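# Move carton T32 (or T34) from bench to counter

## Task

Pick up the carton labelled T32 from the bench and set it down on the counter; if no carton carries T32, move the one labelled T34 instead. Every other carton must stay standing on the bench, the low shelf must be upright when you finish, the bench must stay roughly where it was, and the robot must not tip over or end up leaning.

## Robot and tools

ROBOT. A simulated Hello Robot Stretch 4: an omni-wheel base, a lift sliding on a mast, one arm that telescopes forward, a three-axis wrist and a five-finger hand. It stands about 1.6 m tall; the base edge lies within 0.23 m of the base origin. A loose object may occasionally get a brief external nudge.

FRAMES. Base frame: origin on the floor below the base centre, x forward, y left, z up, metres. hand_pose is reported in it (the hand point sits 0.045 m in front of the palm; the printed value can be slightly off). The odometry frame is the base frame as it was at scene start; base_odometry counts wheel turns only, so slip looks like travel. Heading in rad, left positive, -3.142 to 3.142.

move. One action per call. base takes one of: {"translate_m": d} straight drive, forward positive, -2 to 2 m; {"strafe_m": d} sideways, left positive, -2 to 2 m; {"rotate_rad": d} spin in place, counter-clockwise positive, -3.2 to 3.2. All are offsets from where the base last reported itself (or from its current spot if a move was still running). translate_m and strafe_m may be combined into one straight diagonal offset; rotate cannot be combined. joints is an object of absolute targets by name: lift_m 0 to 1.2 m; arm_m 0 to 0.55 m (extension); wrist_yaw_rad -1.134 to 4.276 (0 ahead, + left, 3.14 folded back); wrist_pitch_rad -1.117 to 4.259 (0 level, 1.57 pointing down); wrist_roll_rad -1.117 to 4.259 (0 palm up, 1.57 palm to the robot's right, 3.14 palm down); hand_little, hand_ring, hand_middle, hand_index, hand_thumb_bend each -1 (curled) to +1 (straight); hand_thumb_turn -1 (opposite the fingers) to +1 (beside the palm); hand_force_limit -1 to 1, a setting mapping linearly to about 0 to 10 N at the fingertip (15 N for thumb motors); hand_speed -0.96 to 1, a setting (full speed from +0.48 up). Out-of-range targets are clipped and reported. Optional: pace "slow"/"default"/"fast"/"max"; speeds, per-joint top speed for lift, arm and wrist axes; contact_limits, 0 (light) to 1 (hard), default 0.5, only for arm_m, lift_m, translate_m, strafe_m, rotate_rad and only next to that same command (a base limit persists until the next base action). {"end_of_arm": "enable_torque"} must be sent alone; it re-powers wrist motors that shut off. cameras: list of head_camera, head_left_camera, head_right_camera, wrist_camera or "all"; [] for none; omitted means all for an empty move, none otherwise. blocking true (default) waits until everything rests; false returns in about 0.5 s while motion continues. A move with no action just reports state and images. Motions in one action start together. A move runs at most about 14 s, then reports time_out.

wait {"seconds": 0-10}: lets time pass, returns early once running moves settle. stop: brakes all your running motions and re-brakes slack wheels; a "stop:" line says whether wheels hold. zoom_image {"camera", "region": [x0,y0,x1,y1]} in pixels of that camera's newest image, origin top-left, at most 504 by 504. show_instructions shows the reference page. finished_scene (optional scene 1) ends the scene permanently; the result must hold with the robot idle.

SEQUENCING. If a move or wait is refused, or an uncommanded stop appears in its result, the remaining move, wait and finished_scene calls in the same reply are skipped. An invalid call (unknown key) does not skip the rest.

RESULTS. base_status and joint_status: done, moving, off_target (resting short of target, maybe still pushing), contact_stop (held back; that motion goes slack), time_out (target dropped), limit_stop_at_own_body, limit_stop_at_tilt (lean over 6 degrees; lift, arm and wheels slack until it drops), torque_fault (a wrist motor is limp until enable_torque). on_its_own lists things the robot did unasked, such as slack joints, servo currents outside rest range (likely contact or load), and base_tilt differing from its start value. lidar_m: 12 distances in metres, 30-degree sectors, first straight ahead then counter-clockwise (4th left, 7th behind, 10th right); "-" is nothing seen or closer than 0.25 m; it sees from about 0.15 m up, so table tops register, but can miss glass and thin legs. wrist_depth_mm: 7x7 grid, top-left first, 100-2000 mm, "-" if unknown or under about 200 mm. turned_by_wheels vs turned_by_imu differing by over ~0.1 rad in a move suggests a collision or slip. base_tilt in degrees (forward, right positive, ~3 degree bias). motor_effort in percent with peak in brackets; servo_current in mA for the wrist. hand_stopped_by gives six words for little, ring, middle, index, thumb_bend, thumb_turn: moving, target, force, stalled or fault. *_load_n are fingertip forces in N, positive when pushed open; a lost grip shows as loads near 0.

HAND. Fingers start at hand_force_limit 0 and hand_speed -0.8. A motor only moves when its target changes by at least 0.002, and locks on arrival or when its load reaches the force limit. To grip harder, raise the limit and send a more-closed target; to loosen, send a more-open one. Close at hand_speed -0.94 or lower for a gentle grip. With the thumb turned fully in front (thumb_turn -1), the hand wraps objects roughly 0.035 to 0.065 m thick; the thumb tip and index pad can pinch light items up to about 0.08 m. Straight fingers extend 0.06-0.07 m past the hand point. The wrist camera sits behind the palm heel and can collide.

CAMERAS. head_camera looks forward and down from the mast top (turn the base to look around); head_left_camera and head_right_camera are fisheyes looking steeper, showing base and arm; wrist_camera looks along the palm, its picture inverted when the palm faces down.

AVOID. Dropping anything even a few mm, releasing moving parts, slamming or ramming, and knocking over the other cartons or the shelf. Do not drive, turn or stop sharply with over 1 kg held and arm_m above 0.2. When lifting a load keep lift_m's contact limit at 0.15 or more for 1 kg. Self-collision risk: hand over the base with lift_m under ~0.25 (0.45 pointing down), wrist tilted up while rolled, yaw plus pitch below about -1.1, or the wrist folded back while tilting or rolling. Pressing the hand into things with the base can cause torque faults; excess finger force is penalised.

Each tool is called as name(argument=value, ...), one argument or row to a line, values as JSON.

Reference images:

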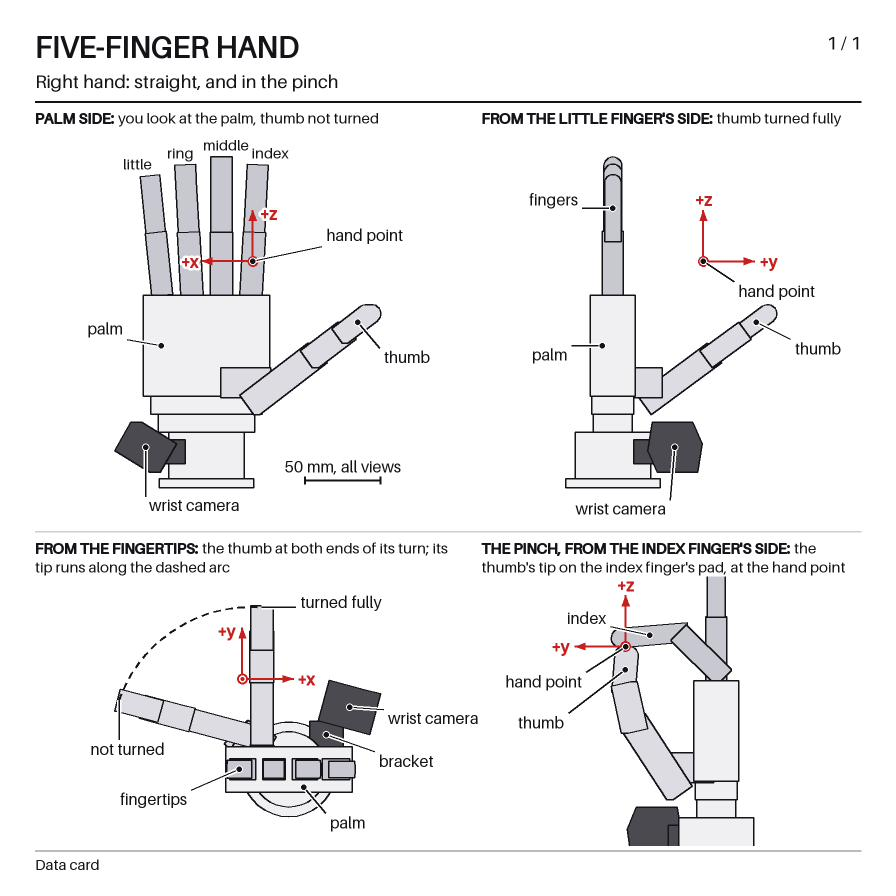

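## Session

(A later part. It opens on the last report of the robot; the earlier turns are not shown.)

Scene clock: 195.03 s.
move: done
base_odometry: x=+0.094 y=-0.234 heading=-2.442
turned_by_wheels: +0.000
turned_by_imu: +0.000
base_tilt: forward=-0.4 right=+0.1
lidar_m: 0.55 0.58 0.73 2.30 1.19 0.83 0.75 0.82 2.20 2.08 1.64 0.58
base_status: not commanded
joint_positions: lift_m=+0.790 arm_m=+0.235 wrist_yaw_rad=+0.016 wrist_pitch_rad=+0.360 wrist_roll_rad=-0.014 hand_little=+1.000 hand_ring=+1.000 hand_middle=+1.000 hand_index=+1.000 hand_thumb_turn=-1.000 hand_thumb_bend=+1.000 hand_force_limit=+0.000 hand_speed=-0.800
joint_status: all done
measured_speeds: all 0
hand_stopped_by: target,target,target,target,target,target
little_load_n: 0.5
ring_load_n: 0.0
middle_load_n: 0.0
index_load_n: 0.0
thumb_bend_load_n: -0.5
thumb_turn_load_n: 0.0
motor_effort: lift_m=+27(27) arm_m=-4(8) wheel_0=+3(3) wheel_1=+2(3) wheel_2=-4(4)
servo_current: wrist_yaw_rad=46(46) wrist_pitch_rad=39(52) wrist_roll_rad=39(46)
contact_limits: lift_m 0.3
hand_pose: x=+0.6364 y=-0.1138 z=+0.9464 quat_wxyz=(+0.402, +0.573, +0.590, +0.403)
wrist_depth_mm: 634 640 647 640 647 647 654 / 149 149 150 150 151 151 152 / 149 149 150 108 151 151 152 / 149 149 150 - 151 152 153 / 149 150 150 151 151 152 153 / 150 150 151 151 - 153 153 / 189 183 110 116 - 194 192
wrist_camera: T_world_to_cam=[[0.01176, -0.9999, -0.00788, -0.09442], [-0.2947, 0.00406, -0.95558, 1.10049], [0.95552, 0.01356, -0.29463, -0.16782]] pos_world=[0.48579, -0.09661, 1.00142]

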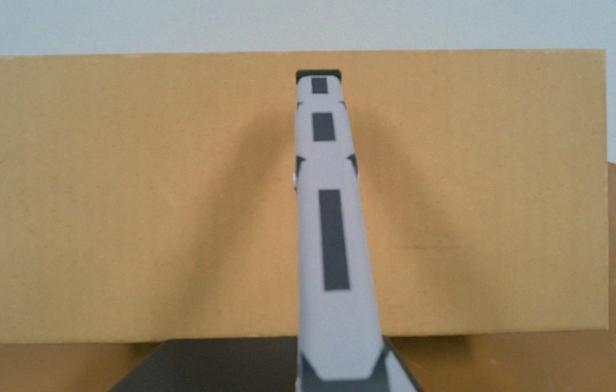

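move(
  joints={"arm_m": 0.20},
  speeds={"arm_m": 0.05},
  cameras=["wrist_camera"],
)

move(
  joints={"arm_m": 0.175},
  speeds={"arm_m": 0.04},
  cameras=["wrist_camera"],
)

Scene clock: 196.33 s.
move: done
base_odometry: x=+0.094 y=-0.234 heading=-2.442
turned_by_wheels: +0.000
turned_by_imu: +0.000
base_tilt: forward=-0.2 right=+0.1
lidar_m: 0.55 0.55 0.76 2.31 1.20 0.81 0.77 0.80 2.16 2.09 1.65 0.60
base_status: not commanded
joint_positions: lift_m=+0.790 arm_m=+0.200 wrist_yaw_rad=+0.016 wrist_pitch_rad=+0.360 wrist_roll_rad=-0.014 hand_little=+1.000 hand_ring=+1.000 hand_middle=+1.000 hand_index=+1.000 hand_thumb_turn=-1.000 hand_thumb_bend=+1.000 hand_force_limit=+0.000 hand_speed=-0.800
joint_status: all done
measured_speeds: all 0
hand_stopped_by: target,target,target,target,target,target
little_load_n: 0.0
ring_load_n: 0.0
middle_load_n: 0.0
index_load_n: 0.0
thumb_bend_load_n: 0.0
thumb_turn_load_n: 0.0
motor_effort: lift_m=+27(27) arm_m=-4(10) wheel_0=+3(3) wheel_1=+2(3) wheel_2=-4(4)
servo_current: wrist_yaw_rad=39(52) wrist_pitch_rad=39(52) wrist_roll_rad=46(46)
contact_limits: lift_m 0.3
hand_pose: x=+0.6014 y=-0.1138 z=+0.9464 quat_wxyz=(+0.402, +0.573, +0.590, +0.403)
wrist_depth_mm: 668 676 676 676 683 691 683 / 171 171 172 173 173 174 707 / 174 173 174 173 175 176 176 / 177 176 178 178 179 179 180 / 180 179 180 180 - 182 183 / 222 182 182 183 - 186 226 / 198 196 109 116 - 194 193
wrist_camera: T_world_to_cam=[[0.01172, -0.9999, -0.00797, -0.0939], [-0.29479, 0.00416, -0.95555, 1.0902], [0.95549, 0.01355, -0.29472, -0.13428]] pos_world=[0.45079, -0.09661, 1.00142]

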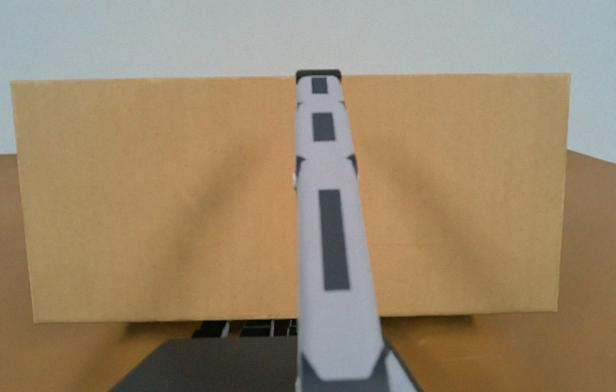

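Scene clock: 197.33 s.
move: done
base_odometry: x=+0.094 y=-0.234 heading=-2.442
turned_by_wheels: +0.000
turned_by_imu: +0.000
base_tilt: forward=-0.2 right=+0.1
lidar_m: 0.54 0.57 0.75 2.29 1.19 0.82 0.76 0.81 2.20 2.08 1.67 0.59
base_status: not commanded
joint_positions: lift_m=+0.790 arm_m=+0.175 wrist_yaw_rad=+0.016 wrist_pitch_rad=+0.360 wrist_roll_rad=-0.014 hand_little=+1.000 hand_ring=+1.000 hand_middle=+1.000 hand_index=+1.000 hand_thumb_turn=-1.000 hand_thumb_bend=+1.000 hand_force_limit=+0.000 hand_speed=-0.800
joint_status: all done
measured_speeds: all 0
hand_stopped_by: target,target,target,target,target,target
little_load_n: 0.0
ring_load_n: 0.0
middle_load_n: 0.0
index_load_n: 0.5
thumb_bend_load_n: 0.0
thumb_turn_load_n: 0.0
motor_effort: lift_m=+27(27) arm_m=-4(9) wheel_0=+3(3) wheel_1=+2(3) wheel_2=-4(4)
servo_current: wrist_yaw_rad=46(52) wrist_pitch_rad=39(46) wrist_roll_rad=46(46)
contact_limits: lift_m 0.3
hand_pose: x=+0.5764 y=-0.1138 z=+0.9464 quat_wxyz=(+0.402, +0.573, +0.590, +0.403)
wrist_depth_mm: 691 699 691 707 699 707 707 / 715 715 723 190 723 732 732 / 654 191 193 190 193 194 768 / 397 196 198 199 199 200 410 / 303 202 202 203 - 205 310 / 235 208 208 208 - 219 237 / 197 196 109 116 - 201 193
wrist_camera: T_world_to_cam=[[0.01172, -0.9999, -0.00797, -0.0936], [-0.29479, 0.00416, -0.95555, 1.08283], [0.95549, 0.01355, -0.29472, -0.11039]] pos_world=[0.42579, -0.09661, 1.00142]

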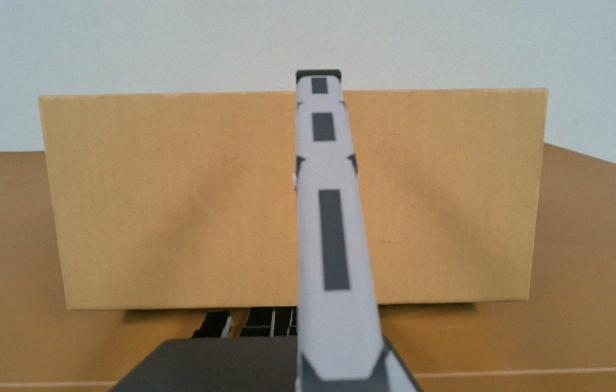

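move(
  joints={"arm_m": 0.165},
  speeds={"arm_m": 0.02},
  cameras=["wrist_camera"],
)

move(
  joints={"arm_m": 0.15},
  speeds={"arm_m": 0.015},
  cameras=["wrist_camera"],
)

Scene clock: 198.47 s.
move: done
base_odometry: x=+0.094 y=-0.234 heading=-2.442
turned_by_wheels: +0.000
turned_by_imu: +0.000
base_tilt: forward=-0.2 right=+0.1
lidar_m: 0.55 0.58 0.77 2.27 1.15 0.81 0.77 0.78 2.22 2.09 1.64 0.59
base_status: not commanded
joint_positions: lift_m=+0.790 arm_m=+0.165 wrist_yaw_rad=+0.016 wrist_pitch_rad=+0.360 wrist_roll_rad=-0.014 hand_little=+1.000 hand_ring=+1.000 hand_middle=+1.000 hand_index=+1.000 hand_thumb_turn=-1.000 hand_thumb_bend=+1.000 hand_force_limit=+0.000 hand_speed=-0.800
joint_status: all done
measured_speeds: all 0
hand_stopped_by: target,target,target,target,target,target
little_load_n: 0.0
ring_load_n: 0.0
middle_load_n: 0.0
index_load_n: 0.0
thumb_bend_load_n: 0.0
thumb_turn_load_n: 0.0
motor_effort: lift_m=+27(27) arm_m=-4(6) wheel_0=+2(3) wheel_1=+2(3) wheel_2=-4(4)
servo_current: wrist_yaw_rad=39(52) wrist_pitch_rad=46(52) wrist_roll_rad=33(52)
contact_limits: lift_m 0.3
hand_pose: x=+0.5664 y=-0.1138 z=+0.9464 quat_wxyz=(+0.402, +0.573, +0.590, +0.403)
wrist_depth_mm: 699 707 707 715 707 715 723 / 732 732 732 732 741 750 750 / 654 199 200 108 201 201 768 / 433 206 206 206 206 208 442 / 303 211 213 213 - 215 310 / 245 224 218 218 - 220 238 / 198 198 109 116 - 202 202
wrist_camera: T_world_to_cam=[[0.01172, -0.9999, -0.00797, -0.09349], [-0.29479, 0.00416, -0.95555, 1.07988], [0.95549, 0.01355, -0.29472, -0.10084]] pos_world=[0.41579, -0.09661, 1.00142]

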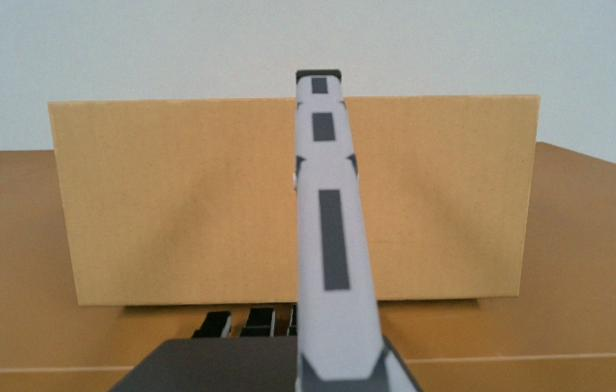

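Scene clock: 199.80 s.
move: done
base_odometry: x=+0.094 y=-0.234 heading=-2.442
turned_by_wheels: +0.000
turned_by_imu: +0.000
base_tilt: forward=-0.2 right=+0.1
lidar_m: 0.56 0.58 0.77 2.31 1.16 0.80 0.76 0.81 2.19 2.06 1.69 0.59
base_status: not commanded
joint_positions: lift_m=+0.790 arm_m=+0.150 wrist_yaw_rad=+0.016 wrist_pitch_rad=+0.360 wrist_roll_rad=-0.014 hand_little=+1.000 hand_ring=+1.000 hand_middle=+1.000 hand_index=+1.000 hand_thumb_turn=-1.000 hand_thumb_bend=+1.000 hand_force_limit=+0.000 hand_speed=-0.800
joint_status: all done
measured_speeds: all 0
hand_stopped_by: target,target,target,target,target,target
little_load_n: 0.0
ring_load_n: 0.0
middle_load_n: 0.0
index_load_n: 0.0
thumb_bend_load_n: 0.0
thumb_turn_load_n: 0.0
motor_effort: lift_m=+27(27) arm_m=-4(11) wheel_0=+3(3) wheel_1=+3(3) wheel_2=-4(4)
servo_current: wrist_yaw_rad=39(52) wrist_pitch_rad=46(52) wrist_roll_rad=33(52)
contact_limits: lift_m 0.3
hand_pose: x=+0.5514 y=-0.1138 z=+0.9464 quat_wxyz=(+0.402, +0.573, +0.590, +0.403)
wrist_depth_mm: 723 715 723 732 732 732 741 / 750 750 750 750 750 759 768 / 768 205 206 108 209 209 798 / 433 213 213 215 216 218 449 / 322 224 225 227 - 231 310 / 245 234 233 233 - 237 238 / 213 211 109 116 - 218 218
wrist_camera: T_world_to_cam=[[0.01172, -0.9999, -0.00797, -0.09331], [-0.29479, 0.00416, -0.95555, 1.07546], [0.95549, 0.01355, -0.29472, -0.0865]] pos_world=[0.40079, -0.09661, 1.00142]

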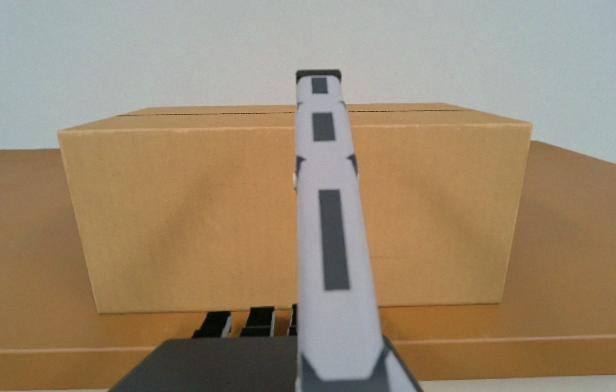

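move(
  joints={"arm_m": 0.05},
  pace="slow",
  cameras=["wrist_camera", "head_camera", "head_right_camera"],
)

zoom_image(
  camera="head_camera",
  region=[150, 260, 350, 420],
)

Scene clock: 202.37 s.
move: done
base_odometry: x=+0.094 y=-0.234 heading=-2.442
turned_by_wheels: +0.000
turned_by_imu: +0.001
base_tilt: forward=-0.2 right=+0.1
lidar_m: 0.52 0.57 0.78 2.26 1.19 0.82 0.77 0.80 2.21 2.06 1.65 0.58
base_status: not commanded
joint_positions: lift_m=+0.790 arm_m=+0.050 wrist_yaw_rad=+0.016 wrist_pitch_rad=+0.360 wrist_roll_rad=-0.014 hand_little=+1.000 hand_ring=+1.000 hand_middle=+1.000 hand_index=+1.000 hand_thumb_turn=-1.000 hand_thumb_bend=+1.000 hand_force_limit=+0.000 hand_speed=-0.800
joint_status: all done
measured_speeds: all 0
hand_stopped_by: target,target,target,target,target,target
little_load_n: 0.0
ring_load_n: 0.0
middle_load_n: 0.0
index_load_n: 0.0
thumb_bend_load_n: 0.0
thumb_turn_load_n: 0.0
motor_effort: lift_m=+27(27) arm_m=-4(9) wheel_0=+3(3) wheel_1=+2(3) wheel_2=-4(4)
servo_current: wrist_yaw_rad=39(52) wrist_pitch_rad=39(52) wrist_roll_rad=46(52)
contact_limits: lift_m 0.3
hand_pose: x=+0.4514 y=-0.1138 z=+0.9464 quat_wxyz=(+0.402, +0.573, +0.590, +0.403)
wrist_depth_mm: 798 809 831 820 809 820 831 / 842 842 842 842 854 878 866 / 878 647 304 300 309 699 904 / 473 436 319 320 - 418 452 / 325 324 322 320 - 317 315 / 340 342 342 314 - 349 353 / 364 355 109 116 - 375 375
pictures: head_camera, head_right_camera, wrist_camera
wrist_camera: T_world_to_cam=[[0.01172, -0.9999, -0.00797, -0.09214], [-0.29479, 0.00416, -0.95555, 1.04598], [0.95549, 0.01355, -0.29472, 0.00905]] pos_world=[0.30079, -0.09661, 1.00142]

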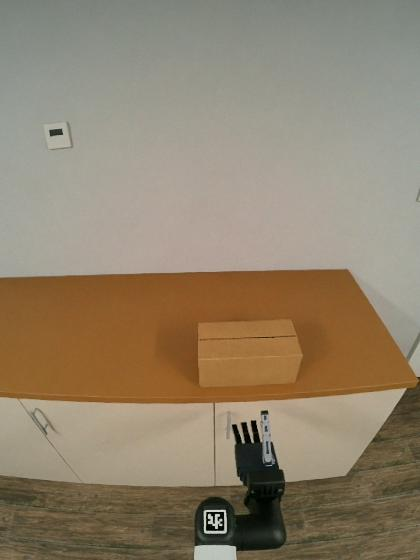

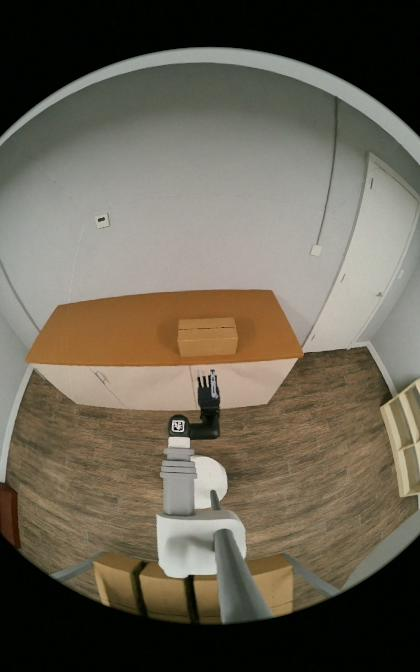

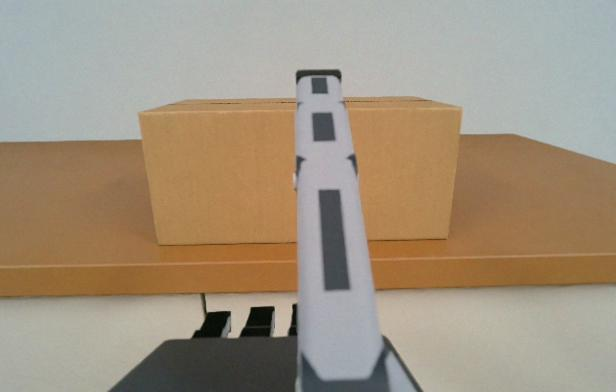

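Scaled by 2.520 from the camera's image (finer frame: 1200x1600).

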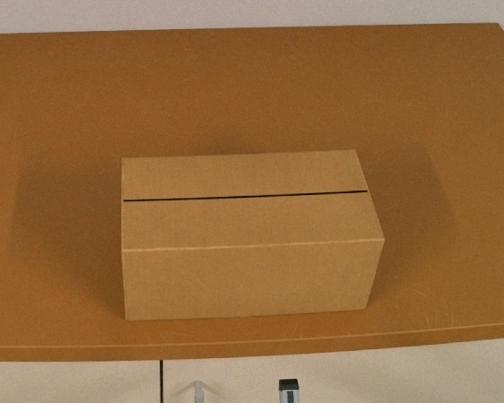

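finished_scene(
)

The scene is finished: the task was done.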